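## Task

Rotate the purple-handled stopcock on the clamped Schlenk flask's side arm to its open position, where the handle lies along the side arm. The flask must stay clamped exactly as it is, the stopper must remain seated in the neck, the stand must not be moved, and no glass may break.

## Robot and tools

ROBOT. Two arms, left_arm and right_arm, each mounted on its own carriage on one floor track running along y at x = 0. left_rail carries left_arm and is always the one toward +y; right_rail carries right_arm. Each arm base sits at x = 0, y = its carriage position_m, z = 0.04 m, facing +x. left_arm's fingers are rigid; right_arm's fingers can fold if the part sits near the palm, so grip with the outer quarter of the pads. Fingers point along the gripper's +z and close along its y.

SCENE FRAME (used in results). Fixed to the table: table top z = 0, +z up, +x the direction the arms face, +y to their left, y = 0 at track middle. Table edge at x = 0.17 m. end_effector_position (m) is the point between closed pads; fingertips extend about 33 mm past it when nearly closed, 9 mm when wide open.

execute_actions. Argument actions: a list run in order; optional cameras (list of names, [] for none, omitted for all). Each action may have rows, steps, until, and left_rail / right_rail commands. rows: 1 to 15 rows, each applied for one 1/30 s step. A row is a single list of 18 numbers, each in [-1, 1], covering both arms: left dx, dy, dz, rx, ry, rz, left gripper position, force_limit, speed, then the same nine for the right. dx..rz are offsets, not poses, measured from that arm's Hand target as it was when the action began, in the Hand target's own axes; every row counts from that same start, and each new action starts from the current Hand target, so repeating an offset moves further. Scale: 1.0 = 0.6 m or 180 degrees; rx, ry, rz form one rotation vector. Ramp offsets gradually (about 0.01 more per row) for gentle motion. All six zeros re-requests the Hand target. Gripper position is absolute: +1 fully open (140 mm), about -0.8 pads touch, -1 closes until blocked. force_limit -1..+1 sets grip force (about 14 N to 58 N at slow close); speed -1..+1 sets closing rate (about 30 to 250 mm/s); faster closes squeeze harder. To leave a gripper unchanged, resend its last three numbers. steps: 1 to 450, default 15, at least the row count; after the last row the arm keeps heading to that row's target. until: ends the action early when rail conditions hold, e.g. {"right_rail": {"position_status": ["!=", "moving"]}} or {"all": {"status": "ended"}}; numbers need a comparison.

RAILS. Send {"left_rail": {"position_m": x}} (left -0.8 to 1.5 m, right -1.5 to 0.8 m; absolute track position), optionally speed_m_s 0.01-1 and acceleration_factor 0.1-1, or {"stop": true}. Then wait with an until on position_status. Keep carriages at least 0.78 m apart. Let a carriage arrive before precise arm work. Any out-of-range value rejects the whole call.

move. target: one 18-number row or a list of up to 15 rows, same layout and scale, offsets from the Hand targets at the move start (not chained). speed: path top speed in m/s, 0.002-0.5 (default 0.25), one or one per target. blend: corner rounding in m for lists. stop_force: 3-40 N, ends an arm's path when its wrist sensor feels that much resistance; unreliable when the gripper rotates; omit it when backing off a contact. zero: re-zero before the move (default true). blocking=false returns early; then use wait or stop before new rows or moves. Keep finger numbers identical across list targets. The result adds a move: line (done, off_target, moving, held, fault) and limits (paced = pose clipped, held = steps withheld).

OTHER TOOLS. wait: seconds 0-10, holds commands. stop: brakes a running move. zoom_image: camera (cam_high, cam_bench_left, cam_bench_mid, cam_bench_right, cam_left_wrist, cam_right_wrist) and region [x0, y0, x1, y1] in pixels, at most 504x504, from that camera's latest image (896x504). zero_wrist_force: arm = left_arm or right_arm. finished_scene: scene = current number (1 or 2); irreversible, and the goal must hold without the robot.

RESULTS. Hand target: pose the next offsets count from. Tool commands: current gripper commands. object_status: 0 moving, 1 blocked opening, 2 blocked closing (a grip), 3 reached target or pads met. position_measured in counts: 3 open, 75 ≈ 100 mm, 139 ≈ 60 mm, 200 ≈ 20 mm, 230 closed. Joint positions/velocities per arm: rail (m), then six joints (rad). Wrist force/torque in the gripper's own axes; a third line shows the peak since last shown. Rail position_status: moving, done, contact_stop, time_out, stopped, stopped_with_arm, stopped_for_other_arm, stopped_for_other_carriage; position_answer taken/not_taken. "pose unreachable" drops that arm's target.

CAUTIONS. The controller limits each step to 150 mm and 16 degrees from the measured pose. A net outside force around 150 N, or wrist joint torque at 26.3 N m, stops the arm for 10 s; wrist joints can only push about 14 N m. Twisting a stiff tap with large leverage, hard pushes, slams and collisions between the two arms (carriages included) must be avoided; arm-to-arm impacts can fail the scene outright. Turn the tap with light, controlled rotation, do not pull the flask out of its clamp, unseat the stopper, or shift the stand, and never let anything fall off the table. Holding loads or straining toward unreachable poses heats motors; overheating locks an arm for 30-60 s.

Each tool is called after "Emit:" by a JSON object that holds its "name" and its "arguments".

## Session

Emit:
{"name": "execute_actions", "arguments": {"actions": []}}

Emit:
{"name": "zoom_image", "arguments": {"camera": "cam_bench_mid", "region": [340, 220, 540, 380]}}

Emit:
{"name": "zoom_image", "arguments": {"camera": "cam_high", "region": [380, 220, 500, 340]}}

Scene clock: 0.00 s.
left_arm: end_effector_position=(+0.3456, +0.6984, +0.5800) position_measured=3 object_status=3 end_effector_quat_wxyz=(+0.000, +1.000, +0.000, +0.000) | right_arm: end_effector_position=(+0.3456, -1.3351, +0.5800) position_measured=3 object_status=3 end_effector_quat_wxyz=(+0.000, +1.000, +0.000, +0.000)
Joint positions: left_arm=[0.671 -0.316 -1.725 0.971 -0.816 -1.571 2.826] | right_arm=[-1.362 -0.316 -1.725 0.971 -0.816 -1.571 2.826]
Joint velocities: within noise
Joint torques (N m): no reading
Wrist force (N): no reading
Wrist torque (N m): no reading
Wrist force, peak (N): no reading
Hand target: left_arm +0.3456, +0.6984, +0.5800; +0.000, +1.000, +0.000, +0.000 | right_arm +0.3456, -1.3351, +0.5800; +0.000, +1.000, +0.000, +0.000
Tool commands: left_gripper/position=+1.0 left_gripper/force_limit=+1.0 left_gripper/speed=+1.0 right_gripper/position=+1.0 right_gripper/force_limit=+1.0 right_gripper/speed=+1.0
left_rail: position_m=0.671 position_status=done
right_rail: position_m=-1.362 position_status=done
camera_calibration:
cam_left_wrist: T_world_to_cam=[[-0.0265538, -0.998538, -0.0470784, 0.750006], [-0.954746, 0.0113767, 0.297206, 0.165161], [-0.296236, 0.0528398, -0.953652, 0.761451], [0, 0, 0, 1]] pos_world=[0.403171, 0.706795, 0.712382]
cam_right_wrist: T_world_to_cam=[[-0.031272, -0.999466, 0.0094295, -1.31715], [-0.949091, 0.0326518, 0.313305, 0.202106], [-0.313446, 0.000848234, -0.949606, 0.80498], [0, 0, 0, 1]] pos_world=[0.402945, -1.32372, 0.713512]

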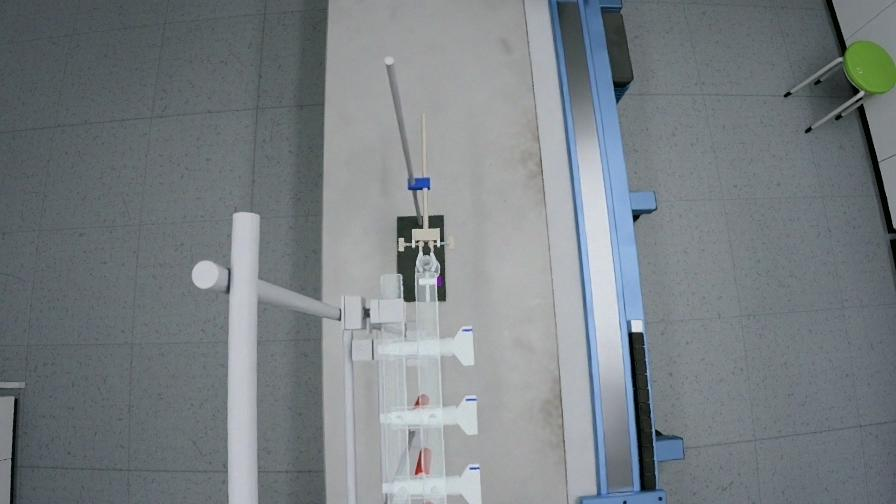

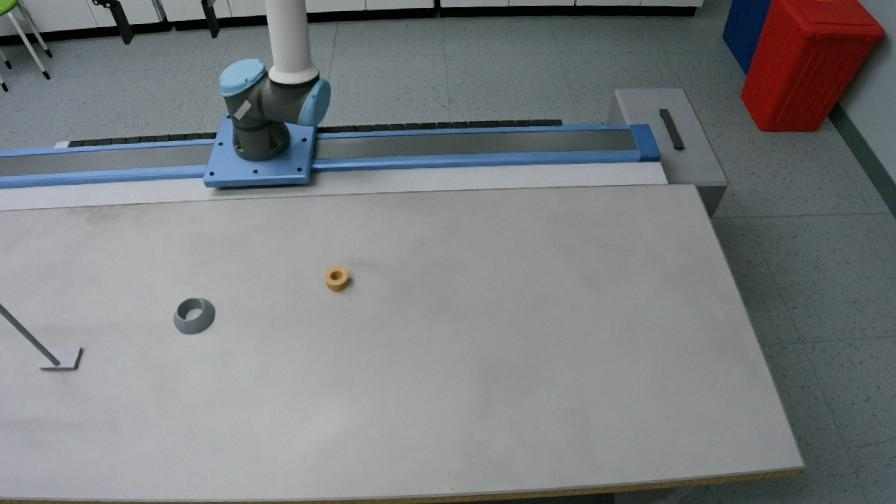

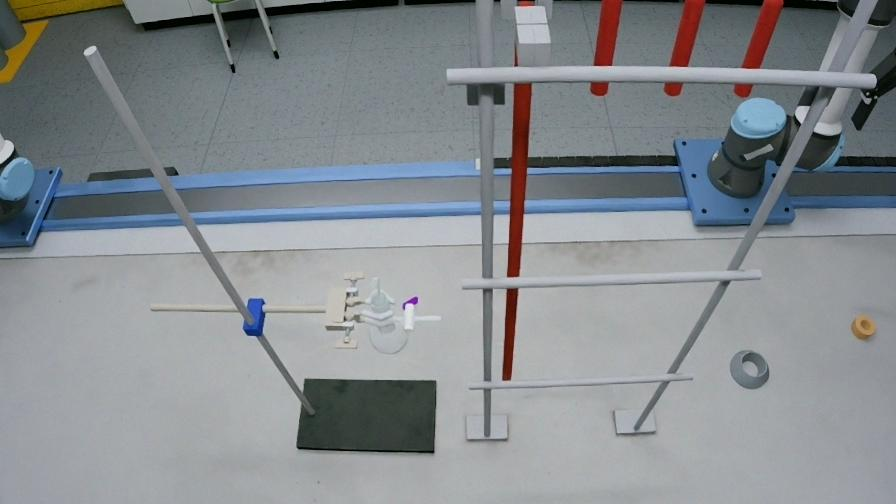

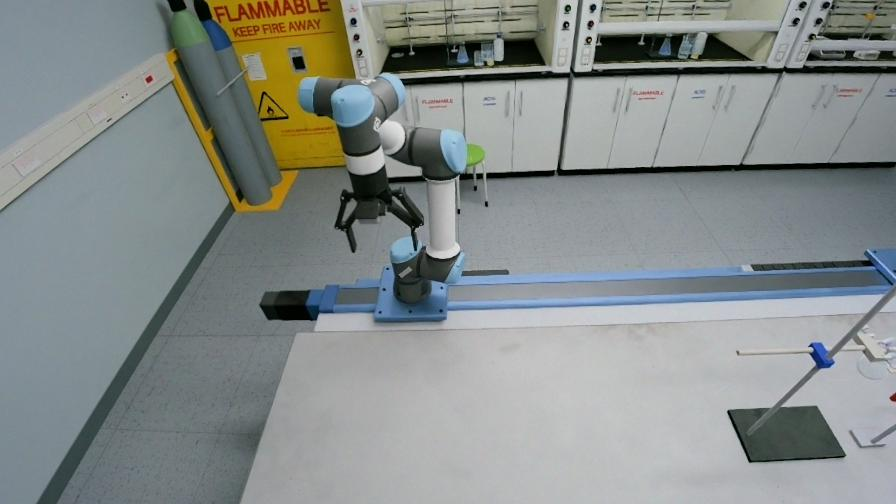

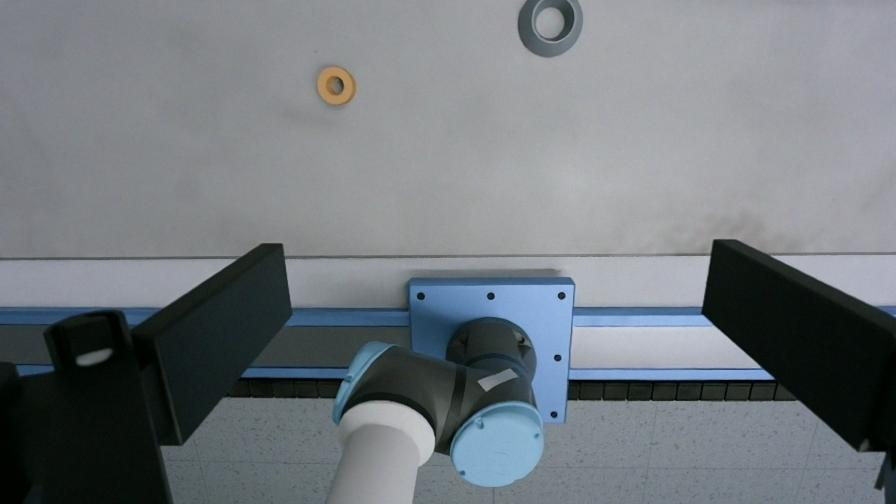

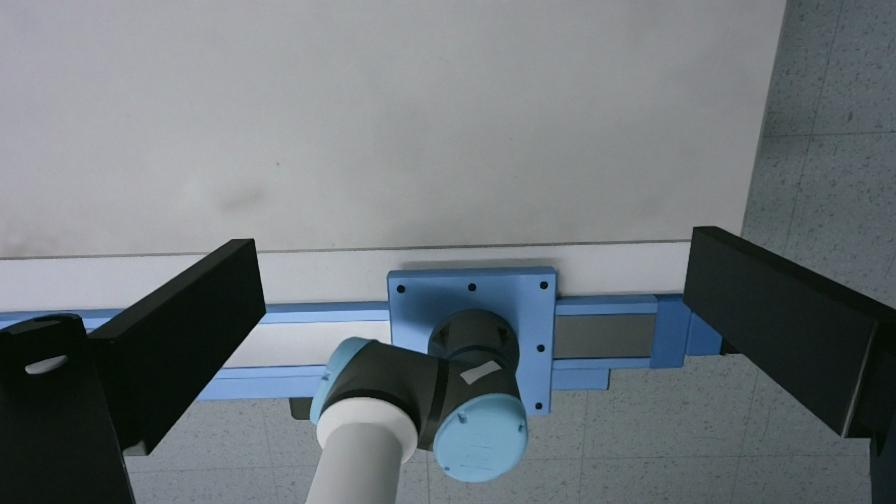

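Scaled by 2.520.

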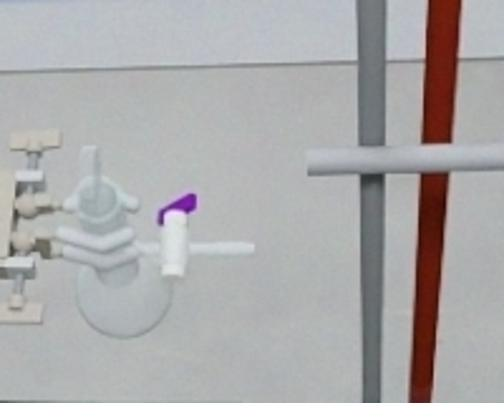

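Scaled by 4.200.

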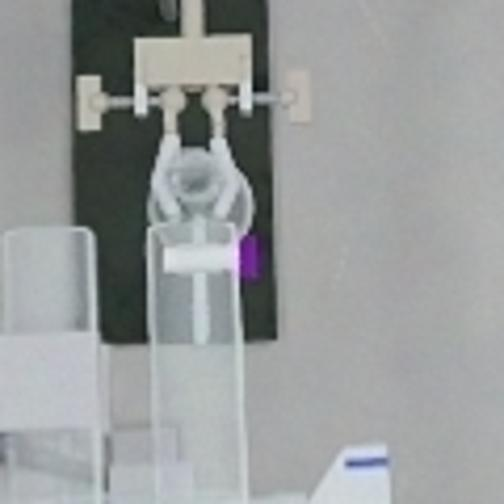

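Emit:
{"name": "execute_actions", "arguments": {"actions": [], "cameras": []}}

Emit:
{"name": "execute_actions", "arguments": {"actions": [{"left_rail": {"position_m": -0.40}, "rows": [[0,0,0,0,0,0,-0.48,-1,-0.7,0,0,0,0,0,0,1,1,1]], "steps": 90, "until": {"left_rail": {"position_status": ["!=", "moving"]}}}], "cameras": []}}

Scene clock: 6.33 s.
left_arm: end_effector_position=(+0.3456, +0.6984, +0.5800) position_measured=3 object_status=3 end_effector_quat_wxyz=(+0.000, +1.000, +0.000, +0.000) | right_arm: end_effector_position=(+0.3456, -1.3351, +0.5800) position_measured=3 object_status=3 end_effector_quat_wxyz=(+0.000, +1.000, +0.000, +0.000)
Joint positions: left_arm=[0.671 -0.316 -1.725 0.971 -0.816 -1.571 2.826] | right_arm=[-1.362 -0.316 -1.725 0.971 -0.816 -1.571 2.826]
Joint velocities: within noise
Joint torques (N m): left_arm=[-0.38 -12.93 -18.94 -3.68 0.08 0.12] | right_arm=[0.21 -12.32 -18.9 -3.15 0.19 0.04]
Wrist force (N): left_arm=[0.2 -0.1 0.1] | right_arm=[0.2 0.1 -0.2]
Wrist torque (N m): left_arm=[-0.02 -0.04 0.00] | right_arm=[0.03 -0.05 0.01]
Wrist force, peak (N): left_arm=[0.3 -0.1 0.5] | right_arm=[-0.2 0.0 -0.6]
Hand target: left_arm +0.3456, +0.6984, +0.5800; +0.000, +1.000, +0.000, +0.000 | right_arm +0.3456, -1.3351, +0.5800; +0.000, +1.000, +0.000, +0.000
Tool commands: left_gripper/position=+1.0 left_gripper/force_limit=+1.0 left_gripper/speed=+1.0 right_gripper/position=+1.0 right_gripper/force_limit=+1.0 right_gripper/speed=+1.0
left_rail: position_m=0.671 position_status=done
right_rail: position_m=-1.362 position_status=done
No camera images: "cameras" was empty.

Scene clock: 8.43 s.
left_arm: end_effector_position=(+0.3456, -0.3727, +0.5800) position_measured=190 object_status=0 end_effector_quat_wxyz=(+0.000, +1.000, +0.000, +0.000) | right_arm: end_effector_position=(+0.3456, -1.3351, +0.5800) position_measured=3 object_status=3 end_effector_quat_wxyz=(+0.000, +1.000, +0.000, +0.000)
Joint positions: left_arm=[-0.4 -0.316 -1.725 0.971 -0.816 -1.571 2.826] | right_arm=[-1.362 -0.316 -1.725 0.971 -0.816 -1.571 2.826]
Joint velocities: within noise
Joint torques (N m): left_arm=[-0.66 -13.37 -17.95 -4.01 0.08 0.21] | right_arm=[0.34 -12.62 -18.52 -3.5 0.21 0.19]
Wrist force (N): left_arm=[0.2 -0.1 0.2] | right_arm=[-0.1 -0.2 -0.4]
Wrist torque (N m): left_arm=[-0.02 -0.04 -0.01] | right_arm=[-0.03 0.01 0.00]
Wrist force, peak (N): left_arm=[0.2 -3.5 0.3] | right_arm=[0.1 -0.1 -0.7]
Hand target: left_arm +0.3456, -0.3727, +0.5800; +0.000, +1.000, +0.000, +0.000 | right_arm +0.3456, -1.3351, +0.5800; +0.000, +1.000, +0.000, +0.000
Off the commanded pose: left_arm 0.000 m, 0 deg | right_arm 0.000 m, 0 deg.
left_rail: position_m=-0.400 position_status=done
right_rail: position_m=-1.362 position_status=done
No camera images: "cameras" was empty.

Emit:
{"name": "move", "arguments": {"target": [[0.0407,-0.4045,0.2667,-0.2083,0.4679,-0.2083,-0.48,-1,-0.7,0,0,0,0,0,0,1,1,1],[0.164,-0.4487,0.3517,-0.2083,0.4679,-0.2083,-0.48,-1,-0.7,0,0,0,0,0,0,1,1,1]], "speed": [0.45,0.25], "blend": [0.03,0], "cameras": ["cam_left_wrist","cam_bench_mid"]}}

Emit:
{"name": "zoom_image", "arguments": {"camera": "cam_left_wrist", "region": [370, 120, 610, 340]}}

Scene clock: 12.27 s.
left_arm: end_effector_position=(+0.4440, -0.1036, +0.3690) position_measured=190 object_status=3 end_effector_quat_wxyz=(+0.288, +0.646, +0.288, +0.646) | right_arm: end_effector_position=(+0.3456, -1.3351, +0.5800) position_measured=3 object_status=3 end_effector_quat_wxyz=(+0.000, +1.000, +0.000, +0.000)
Joint positions: left_arm=[-0.4 0.727 -1.313 2.384 -4.212 -2.297 2.304] | right_arm=[-1.362 -0.316 -1.725 0.971 -0.816 -1.571 2.826]
Joint velocities: within noise
Joint torques (N m): left_arm=[-14.67 -16.29 -23.55 -4.39 1.58 -1.8] | right_arm=[0.9 -12.79 -16.01 -3.7 0.24 0.21]
Wrist force (N): left_arm=[3.9 -0.5 4.0] | right_arm=[-0.3 0.1 -0.1]
Wrist torque (N m): left_arm=[-0.89 -0.14 -0.08] | right_arm=[0.02 0.06 0.00]
Wrist force, peak (N): left_arm=[3.7 -1.5 5.0] | right_arm=[0.1 -0.2 -0.7]
Hand target: left_arm +0.4440, -0.1036, +0.3690; +0.288, +0.646, +0.288, +0.646 | right_arm +0.3456, -1.3351, +0.5800; +0.000, +1.000, +0.000, +0.000
Off the commanded pose: left_arm 0.000 m, 0 deg | right_arm 0.000 m, 0 deg.
left_rail: position_m=-0.400 position_status=done
right_rail: position_m=-1.362 position_status=done
move: done
camera_calibration:
cam_left_wrist: T_world_to_cam=[[0.0471555, -0.687936, 0.724238, -0.343263], [-0.297268, -0.701858, -0.647323, 0.313662], [0.953629, -0.184768, -0.237598, -0.212016], [0, 0, 0, 1]] pos_world=[0.311613, -0.0551707, 0.401269]
Images, in order (width x height): cam_bench_mid 896x504, cam_left_wrist 896x504.

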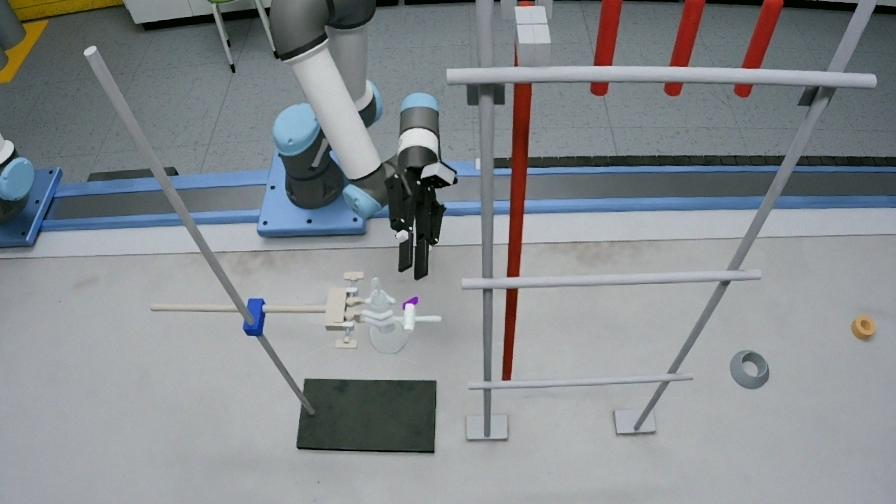

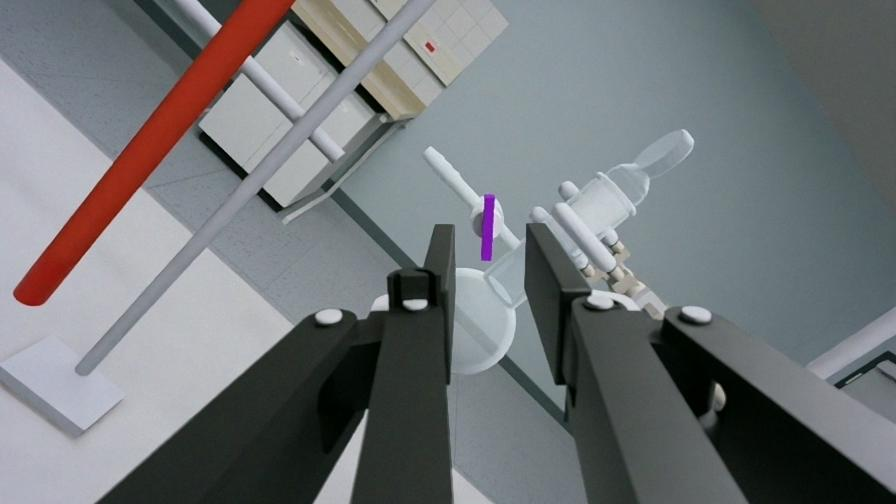

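Scaled by 2.100.

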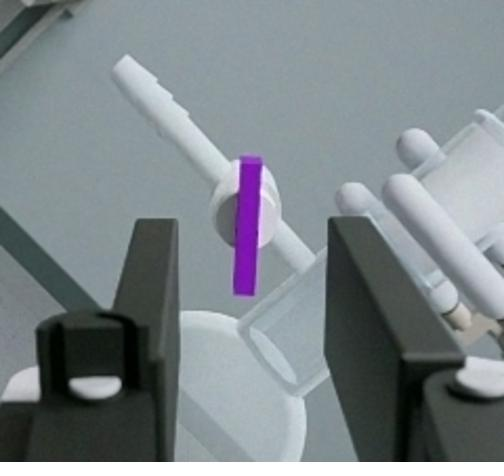

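Emit:
{"name": "move", "arguments": {"target": [-0.003,0.0028,0.074,0,0,0.0222,-0.48,-1,-0.7,0,0,0,0,0,0,1,1,1], "speed": 0.1, "cameras": ["cam_left_wrist"]}}

Emit:
{"name": "zoom_image", "arguments": {"camera": "cam_left_wrist", "region": [410, 160, 570, 310]}}

Scene clock: 16.97 s.
left_arm: end_effector_position=(+0.4883, -0.1060, +0.3690) position_measured=190 object_status=3 end_effector_quat_wxyz=(+0.265, +0.656, +0.265, +0.656) | right_arm: end_effector_position=(+0.3456, -1.3351, +0.5800) position_measured=3 object_status=3 end_effector_quat_wxyz=(+0.000, +1.000, +0.000, +0.000)
Joint positions: left_arm=[-0.4 0.63 -1.281 2.332 -4.193 -2.2 2.373] | right_arm=[-1.362 -0.316 -1.725 0.971 -0.816 -1.571 2.826]
Joint velocities: within noise
Joint torques (N m): left_arm=[-14.2 -16.7 -24.02 0.05 1.53 2.38] | right_arm=[1.06 -12.86 -14.91 -3.72 0.16 0.25]
Wrist force (N): left_arm=[4.1 -1.2 4.0] | right_arm=[-0.3 -0.1 -0.1]
Wrist torque (N m): left_arm=[-1.00 -0.16 -0.03] | right_arm=[-0.02 0.05 0.00]
Wrist force, peak (N): left_arm=[4.0 -0.9 4.9] | right_arm=[0.2 0.1 -0.6]
Hand target: left_arm +0.4884, -0.1060, +0.3690; +0.265, +0.656, +0.265, +0.656 | right_arm +0.3456, -1.3351, +0.5800; +0.000, +1.000, +0.000, +0.000
Off the commanded pose: left_arm 0.000 m, 0 deg | right_arm 0.000 m, 0 deg.
left_rail: position_m=-0.400 position_status=done
right_rail: position_m=-1.362 position_status=done
move: done
camera_calibration:
cam_left_wrist: T_world_to_cam=[[0.0470463, -0.736617, 0.674672, -0.333842], [-0.297174, -0.655159, -0.694589, 0.347515], [0.953664, -0.167817, -0.249726, -0.248445], [0, 0, 0, 1]] pos_world=[0.355912, -0.0599294, 0.40457]
Images, in order (width x height): cam_left_wrist 896x504.

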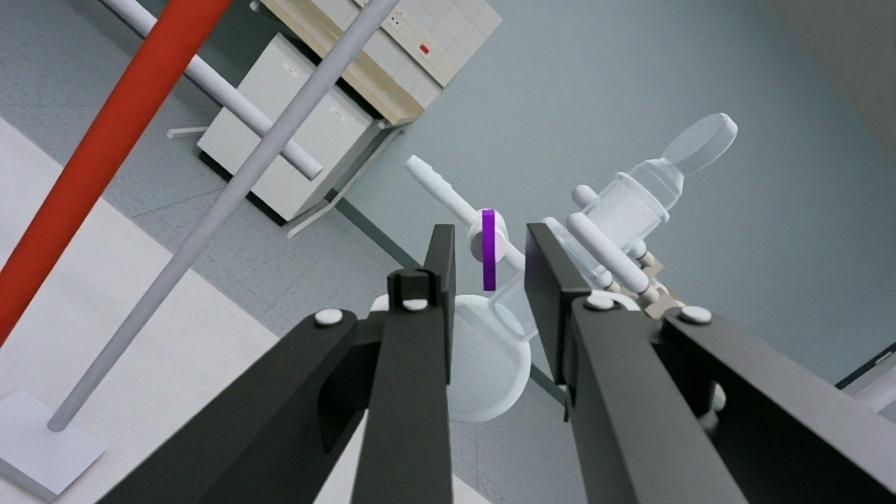

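Scaled by 3.150.

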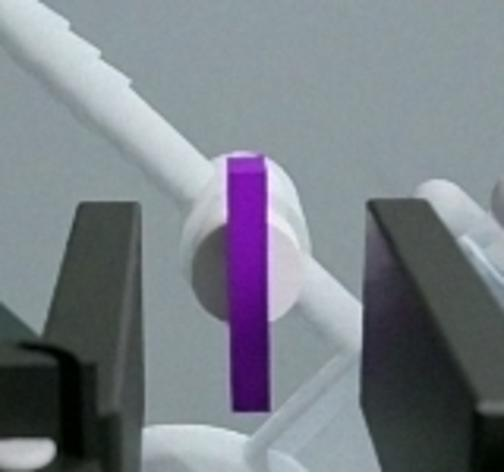

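Emit:
{"name": "move", "arguments": {"target": [-0.0004,0,0.0142,0,0,0,-0.48,-1,-0.7,0,0,0,0,0,0,1,1,1], "speed": 0.04, "stop_force": 4, "cameras": ["cam_left_wrist"]}}

Emit:
{"name": "zoom_image", "arguments": {"camera": "cam_left_wrist", "region": [410, 180, 570, 330]}}

Emit:
{"name": "zero_wrist_force", "arguments": {"arm": "left_arm"}}

Scene clock: 20.80 s.
left_arm: end_effector_position=(+0.4969, -0.1062, +0.3689) position_measured=190 object_status=3 end_effector_quat_wxyz=(+0.265, +0.656, +0.265, +0.656) | right_arm: end_effector_position=(+0.3456, -1.3351, +0.5800) position_measured=3 object_status=3 end_effector_quat_wxyz=(+0.000, +1.000, +0.000, +0.000)
Joint positions: left_arm=[-0.4 0.613 -1.273 2.319 -4.189 -2.184 2.374] | right_arm=[-1.362 -0.316 -1.725 0.971 -0.816 -1.571 2.826]
Joint velocities: within noise
Joint torques (N m): left_arm=[-14.13 -18.43 -22.88 -0.33 1.4 1.99] | right_arm=[0.97 -13.11 -15.35 -3.61 0.18 0.19]
Wrist force (N): left_arm=[4.0 -1.1 3.9] | right_arm=[-0.2 0.0 -0.4]
Wrist torque (N m): left_arm=[-0.98 -0.13 -0.04] | right_arm=[0.01 0.03 0.01]
Wrist force, peak (N): left_arm=[4.4 -1.1 4.2] | right_arm=[0.0 0.0 -0.7]
Hand target: left_arm +0.4969, -0.1062, +0.3689; +0.265, +0.656, +0.265, +0.656 | right_arm +0.3456, -1.3351, +0.5800; +0.000, +1.000, +0.000, +0.000
Off the commanded pose: left_arm 0.000 m, 0 deg | right_arm 0.000 m, 0 deg.
left_rail: position_m=-0.400 position_status=done
right_rail: position_m=-1.362 position_status=done
move: done
camera_calibration:
cam_left_wrist: T_world_to_cam=[[0.0470648, -0.736727, 0.674551, -0.334231], [-0.297163, -0.655051, -0.694696, 0.349902], [0.953666, -0.167756, -0.249758, -0.256736], [0, 0, 0, 1]] pos_world=[0.364549, -0.060102, 0.404409]
Images, in order (width x height): cam_left_wrist 896x504.

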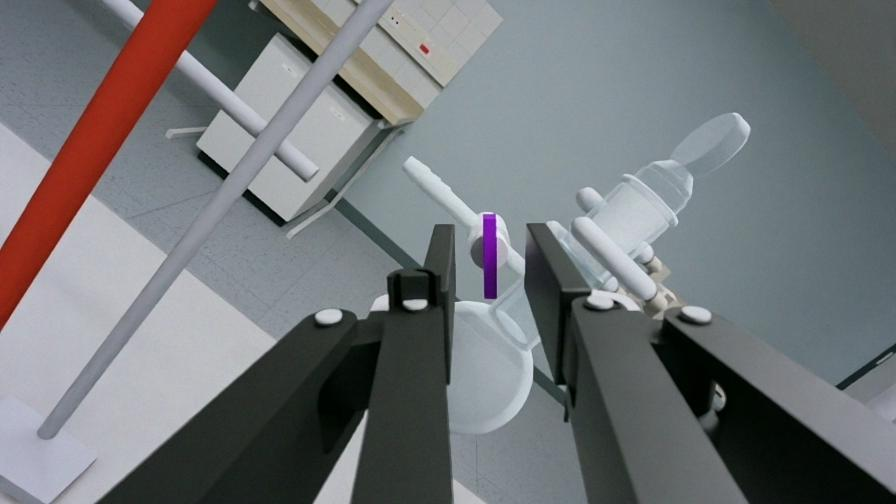

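Scaled by 3.150.

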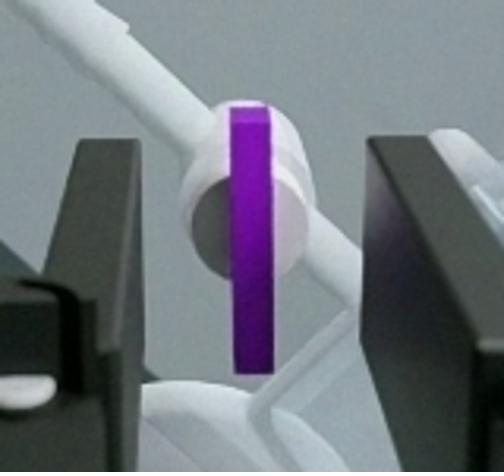

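Wrist force sensor zeroed.

Emit:
{"name": "move", "arguments": {"target": [-0.0016,0,0.0073,0,0,0,-0.48,-1,-0.7,0,0,0,0,0,0,1,1,1], "speed": 0.04, "stop_force": 4, "cameras": []}}

Emit:
{"name": "execute_actions", "arguments": {"actions": [{"rows": [[0,0,0,0,0,0,-1,-1,-1,0,0,0,0,0,0,1,1,1]], "steps": 45}], "cameras": ["cam_left_wrist"]}}

Emit:
{"name": "zoom_image", "arguments": {"camera": "cam_left_wrist", "region": [410, 180, 570, 330]}}

Scene clock: 23.80 s.
left_arm: end_effector_position=(+0.5013, -0.1068, +0.3682) position_measured=190 object_status=3 end_effector_quat_wxyz=(+0.265, +0.656, +0.265, +0.656) | right_arm: end_effector_position=(+0.3456, -1.3351, +0.5800) position_measured=3 object_status=3 end_effector_quat_wxyz=(+0.000, +1.000, +0.000, +0.000)
Joint positions: left_arm=[-0.4 0.604 -1.268 2.315 -4.189 -2.175 2.374] | right_arm=[-1.362 -0.316 -1.725 0.971 -0.816 -1.571 2.826]
Joint velocities: within noise
Joint torques (N m): left_arm=[-14.16 -18.9 -22.89 -4.21 1.55 1.97] | right_arm=[1.15 -14.16 -14.97 -3.72 0.21 0.25]
Wrist force (N, zeroed by zero_wrist_force on left_arm): left_arm=[0.1 0.0 -0.2] | right_arm=[0.1 0.1 -0.2]
Wrist torque (N m, zeroed by zero_wrist_force on left_arm): left_arm=[-0.01 -0.03 0.00] | right_arm=[0.04 -0.01 0.00]
Wrist force, peak (N, zeroed by zero_wrist_force on left_arm): left_arm=[0.4 -0.2 0.1] | right_arm=[0.3 -0.4 -0.4]
Hand target: left_arm +0.5013, -0.1068, +0.3682; +0.265, +0.656, +0.265, +0.656 | right_arm +0.3456, -1.3351, +0.5800; +0.000, +1.000, +0.000, +0.000
Off the commanded pose: left_arm 0.000 m, 0 deg | right_arm 0.000 m, 0 deg.
left_rail: position_m=-0.400 position_status=done
right_rail: position_m=-1.362 position_status=done
move: done
No camera images: "cameras" was empty.

Scene clock: 25.50 s.
left_arm: end_effector_position=(+0.5013, -0.1068, +0.3682) position_measured=223 object_status=2 end_effector_quat_wxyz=(+0.265, +0.656, +0.265, +0.656) | right_arm: end_effector_position=(+0.3456, -1.3351, +0.5800) position_measured=3 object_status=3 end_effector_quat_wxyz=(+0.000, +1.000, +0.000, +0.000)
Joint positions: left_arm=[-0.4 0.604 -1.268 2.315 -4.189 -2.175 2.374] | right_arm=[-1.362 -0.316 -1.725 0.971 -0.816 -1.571 2.826]
Joint velocities: within noise
Joint torques (N m): left_arm=[-12.19 -18.85 -19.58 -3.52 0.47 1.94] | right_arm=[1.26 -13.29 -15.66 -3.84 0.13 0.25]
Wrist force (N, zeroed by zero_wrist_force on left_arm): left_arm=[0.9 0.6 -0.2] | right_arm=[-0.1 0.2 -0.2]
Wrist torque (N m, zeroed by zero_wrist_force on left_arm): left_arm=[-0.10 -0.01 -0.10] | right_arm=[0.04 0.03 0.00]
Wrist force, peak (N, zeroed by zero_wrist_force on left_arm): left_arm=[1.0 0.7 -0.3] | right_arm=[0.0 0.1 -0.6]
Hand target: left_arm +0.5013, -0.1068, +0.3682; +0.265, +0.656, +0.265, +0.656 | right_arm +0.3456, -1.3351, +0.5800; +0.000, +1.000, +0.000, +0.000
Off the commanded pose: left_arm 0.000 m, 0 deg | right_arm 0.000 m, 0 deg.
left_rail: position_m=-0.400 position_status=done
right_rail: position_m=-1.362 position_status=done
camera_calibration:
cam_left_wrist: T_world_to_cam=[[0.0470631, -0.73673, 0.674547, -0.334462], [-0.297154, -0.655049, -0.694702, 0.350287], [0.953669, -0.16775, -0.249751, -0.261201], [0, 0, 0, 1]] pos_world=[0.368929, -0.0607696, 0.40372]
Images, in order (width x height): cam_left_wrist 896x504.

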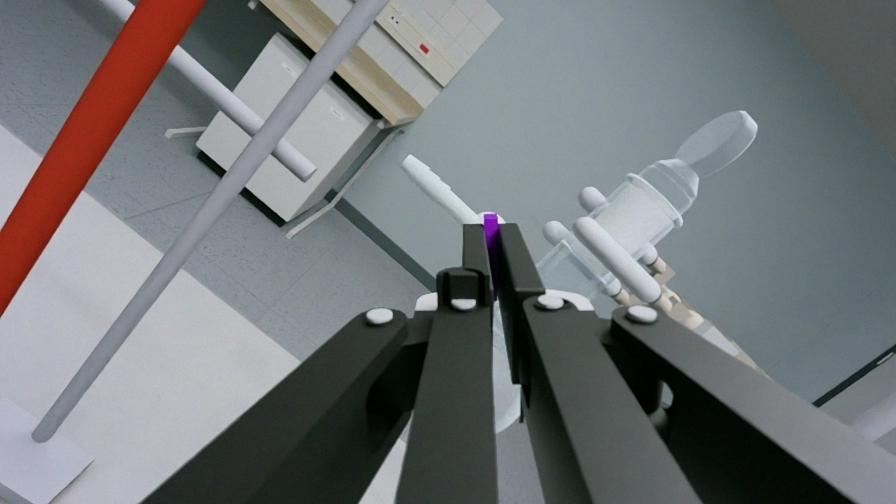

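Scaled by 3.150.

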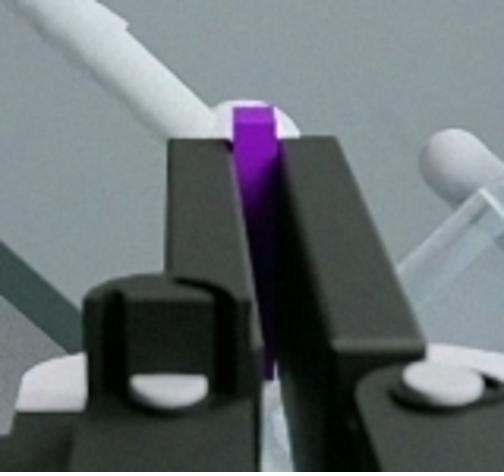

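Emit:
{"name": "move", "arguments": {"target": [0,0,0,0,0,-0.0778,-1,-1,-1,0,0,0,0,0,0,1,1,1], "speed": 0.12, "cameras": []}}

Emit:
{"name": "move", "arguments": {"target": [0,0,0,0,0,-0.1778,-1,-1,-1,0,0,0,0,0,0,1,1,1], "speed": 0.17, "cameras": ["cam_left_wrist"]}}

Emit:
{"name": "zoom_image", "arguments": {"camera": "cam_left_wrist", "region": [370, 120, 610, 340]}}

Scene clock: 28.23 s.
left_arm: end_effector_position=(+0.5013, -0.1068, +0.3682) position_measured=223 object_status=2 end_effector_quat_wxyz=(+0.343, +0.618, +0.343, +0.618) | right_arm: end_effector_position=(+0.3456, -1.3351, +0.5800) position_measured=3 object_status=3 end_effector_quat_wxyz=(+0.000, +1.000, +0.000, +0.000)
Joint positions: left_arm=[-0.4 0.604 -1.268 2.315 -4.189 -2.175 2.129] | right_arm=[-1.362 -0.316 -1.725 0.971 -0.816 -1.571 2.826]
Joint velocities: within noise
Joint torques (N m): left_arm=[-6.99 -18.53 -10.74 -4.25 -0.18 -1.71] | right_arm=[1.55 -13.07 -16.12 -3.82 0.28 0.29]
Wrist force (N, zeroed by zero_wrist_force on left_arm): left_arm=[-2.1 0.7 -0.2] | right_arm=[-0.1 -0.2 -0.3]
Wrist torque (N m, zeroed by zero_wrist_force on left_arm): left_arm=[-0.09 -0.08 -0.05] | right_arm=[-0.03 0.02 0.00]
Wrist force, peak (N, zeroed by zero_wrist_force on left_arm): left_arm=[-2.0 1.3 0.1] | right_arm=[-0.1 0.2 -0.6]
Hand target: left_arm +0.5013, -0.1068, +0.3682; +0.343, +0.618, +0.343, +0.618 | right_arm +0.3456, -1.3351, +0.5800; +0.000, +1.000, +0.000, +0.000
Off the commanded pose: left_arm 0.000 m, 0 deg | right_arm 0.000 m, 0 deg.
left_rail: position_m=-0.400 position_status=done
right_rail: position_m=-1.362 position_status=done
move: done
No camera images: "cameras" was empty.

Scene clock: 30.47 s.
left_arm: end_effector_position=(+0.5013, -0.1069, +0.3681) position_measured=223 object_status=2 end_effector_quat_wxyz=(+0.500, +0.500, +0.500, +0.500) | right_arm: end_effector_position=(+0.3456, -1.3351, +0.5800) position_measured=3 object_status=3 end_effector_quat_wxyz=(+0.000, +1.000, +0.000, +0.000)
Joint positions: left_arm=[-0.4 0.604 -1.268 2.315 -4.189 -2.175 1.571] | right_arm=[-1.362 -0.316 -1.725 0.971 -0.816 -1.571 2.826]
Joint velocities: within noise
Joint torques (N m): left_arm=[4.61 -18.63 -20.59 -3.98 0.8 -1.84] | right_arm=[2.03 -13.97 -15.67 -3.85 0.25 0.24]
Wrist force (N, zeroed by zero_wrist_force on left_arm): left_arm=[-4.4 2.1 -0.4] | right_arm=[0.3 0.2 -0.3]
Wrist torque (N m, zeroed by zero_wrist_force on left_arm): left_arm=[-0.01 0.14 -0.36] | right_arm=[0.04 -0.07 0.01]
Wrist force, peak (N, zeroed by zero_wrist_force on left_arm): left_arm=[-4.5 2.2 0.0] | right_arm=[-0.1 0.2 -0.7]
Hand target: left_arm +0.5013, -0.1068, +0.3682; +0.500, +0.500, +0.500, +0.500 | right_arm +0.3456, -1.3351, +0.5800; +0.000, +1.000, +0.000, +0.000
Off the commanded pose: left_arm 0.000 m, 0 deg | right_arm 0.000 m, 0 deg.
left_rail: position_m=-0.400 position_status=done
right_rail: position_m=-1.362 position_status=done
move: done
camera_calibration:
cam_left_wrist: T_world_to_cam=[[0.0471287, -0.026595, 0.998535, -0.377878], [-0.29724, -0.954735, -0.0113993, 0.0666993], [0.953639, -0.296267, -0.0529005, -0.347378], [0, 0, 0, 1]] pos_world=[0.368908, -0.0492863, 0.359708]
Images, in order (width x height): cam_left_wrist 896x504.

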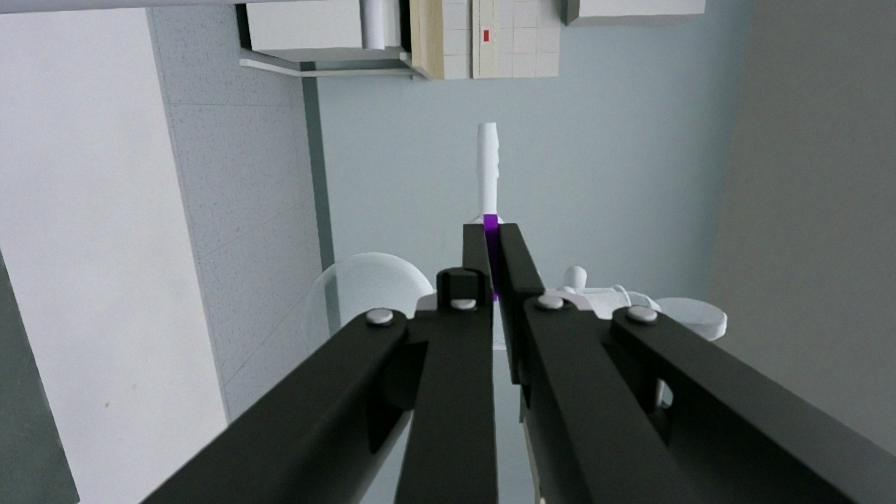

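Scaled by 2.100.

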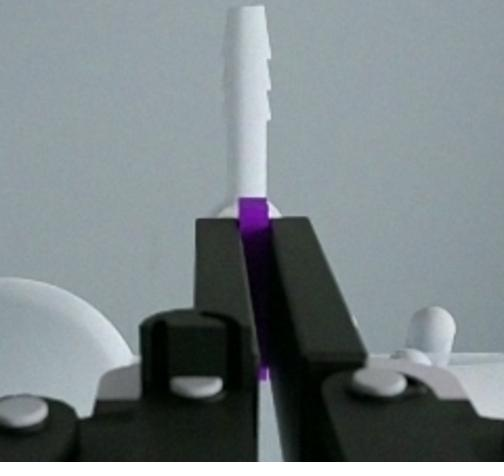

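Emit:
{"name": "move", "arguments": {"target": [[-0.0007,0.0003,0,0,0,0,-1,-1,-1,0,0,0,0,0,0,1,1,1],[-0.0007,0.0003,0,0,0,0,-0.5,-1,-0.9,0,0,0,0,0,0,1,1,1],[-0.0007,0.0003,-0.1,0,0,0,-0.5,-1,-0.9,0,0,0,0,0,0,1,1,1]], "speed": [0.05,0.05,0.15], "cameras": ["cam_left_wrist","cam_high"]}}

Emit:
{"name": "zoom_image", "arguments": {"camera": "cam_left_wrist", "region": [370, 120, 610, 340]}}

Scene clock: 36.30 s.
left_arm: end_effector_position=(+0.4414, -0.1073, +0.3683) position_measured=192 object_status=3 end_effector_quat_wxyz=(+0.500, +0.500, +0.500, +0.500) | right_arm: end_effector_position=(+0.3456, -1.3351, +0.5800) position_measured=3 object_status=3 end_effector_quat_wxyz=(+0.000, +1.000, +0.000, +0.000)
Joint positions: left_arm=[-0.4 0.723 -1.319 2.397 -4.219 -2.294 1.571] | right_arm=[-1.362 -0.316 -1.725 0.971 -0.816 -1.571 2.826]
Joint velocities: within noise
Joint torques (N m): left_arm=[12.03 -34.07 -3.19 -4.17 -1.52 -1.58] | right_arm=[1.36 -14.22 -16.42 -3.78 0.19 0.34]
Wrist force (N, zeroed by zero_wrist_force on left_arm): left_arm=[-2.2 1.3 -0.3] | right_arm=[0.0 -0.2 -0.4]
Wrist torque (N m, zeroed by zero_wrist_force on left_arm): left_arm=[0.05 0.15 -0.47] | right_arm=[-0.04 -0.01 0.00]
Wrist force, peak (N, zeroed by zero_wrist_force on left_arm): left_arm=[-4.7 2.2 -0.4] | right_arm=[0.2 0.0 -0.6]
Hand target: left_arm +0.4413, -0.1072, +0.3683; +0.500, +0.500, +0.500, +0.500 | right_arm +0.3456, -1.3351, +0.5800; +0.000, +1.000, +0.000, +0.000
Off the commanded pose: left_arm 0.000 m, 0 deg | right_arm 0.000 m, 0 deg.
left_rail: position_m=-0.400 position_status=done
right_rail: position_m=-1.362 position_status=done
move: done
camera_calibration:
cam_left_wrist: T_world_to_cam=[[0.0470389, -0.0264071, 0.998544, -0.375222], [-0.297176, -0.954756, -0.0112499, 0.0484393], [0.953663, -0.296215, -0.0527583, -0.290424], [0, 0, 0, 1]] pos_world=[0.309012, -0.0496887, 0.359899]
Images, in order (width x height): cam_high 896x504, cam_left_wrist 896x504.

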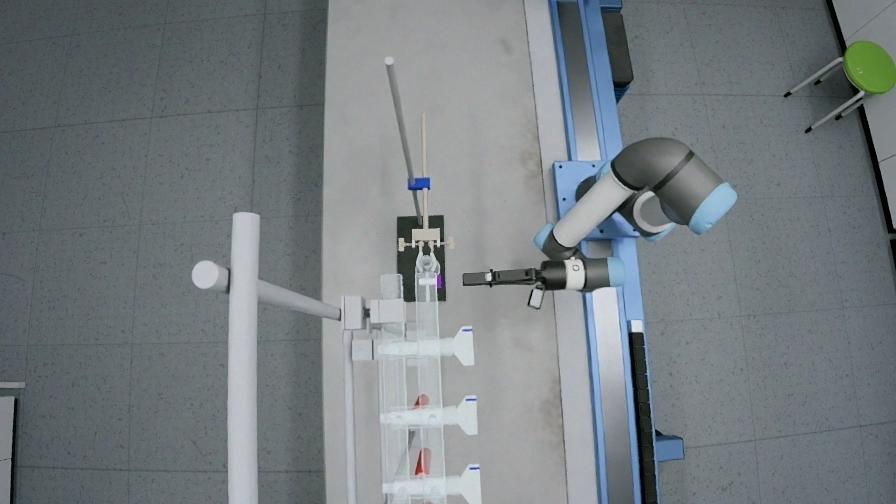

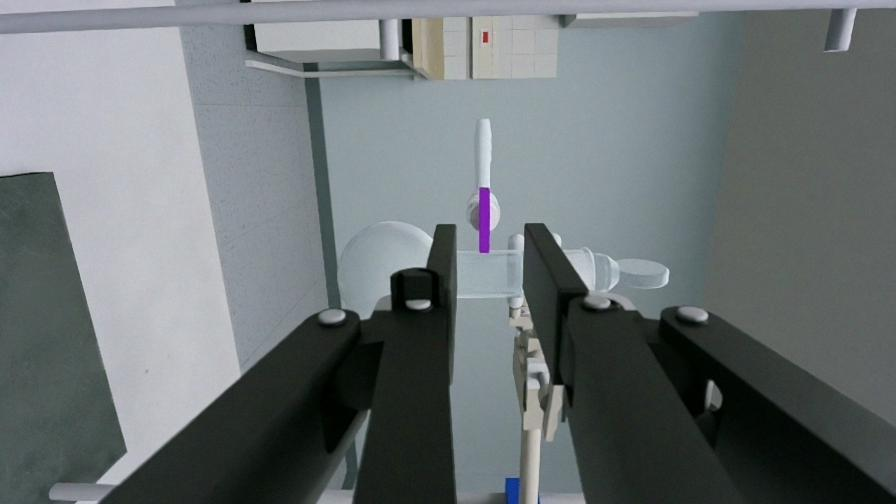

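Scaled by 2.100.

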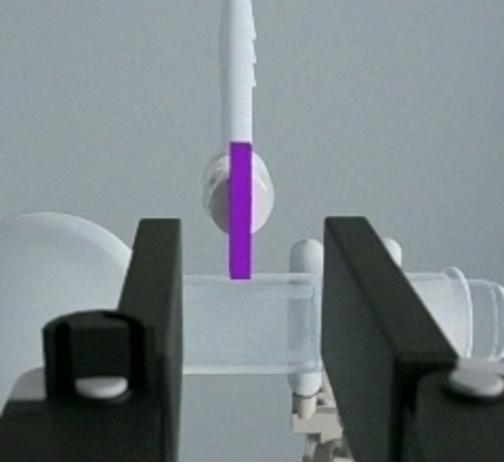

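Emit:
{"name": "zoom_image", "arguments": {"camera": "cam_left_wrist", "region": [430, 110, 540, 260]}}

Scaled by 3.360.

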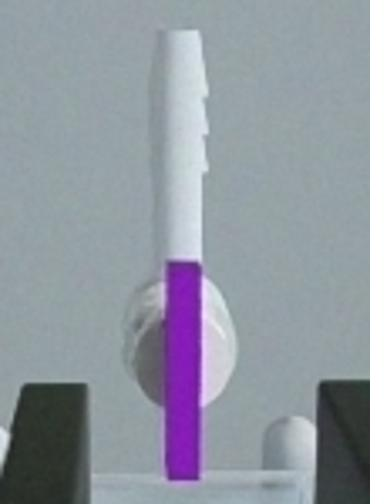

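Emit:
{"name": "finished_scene", "arguments": {"scene": 2}}

The scene is finished: the task was done.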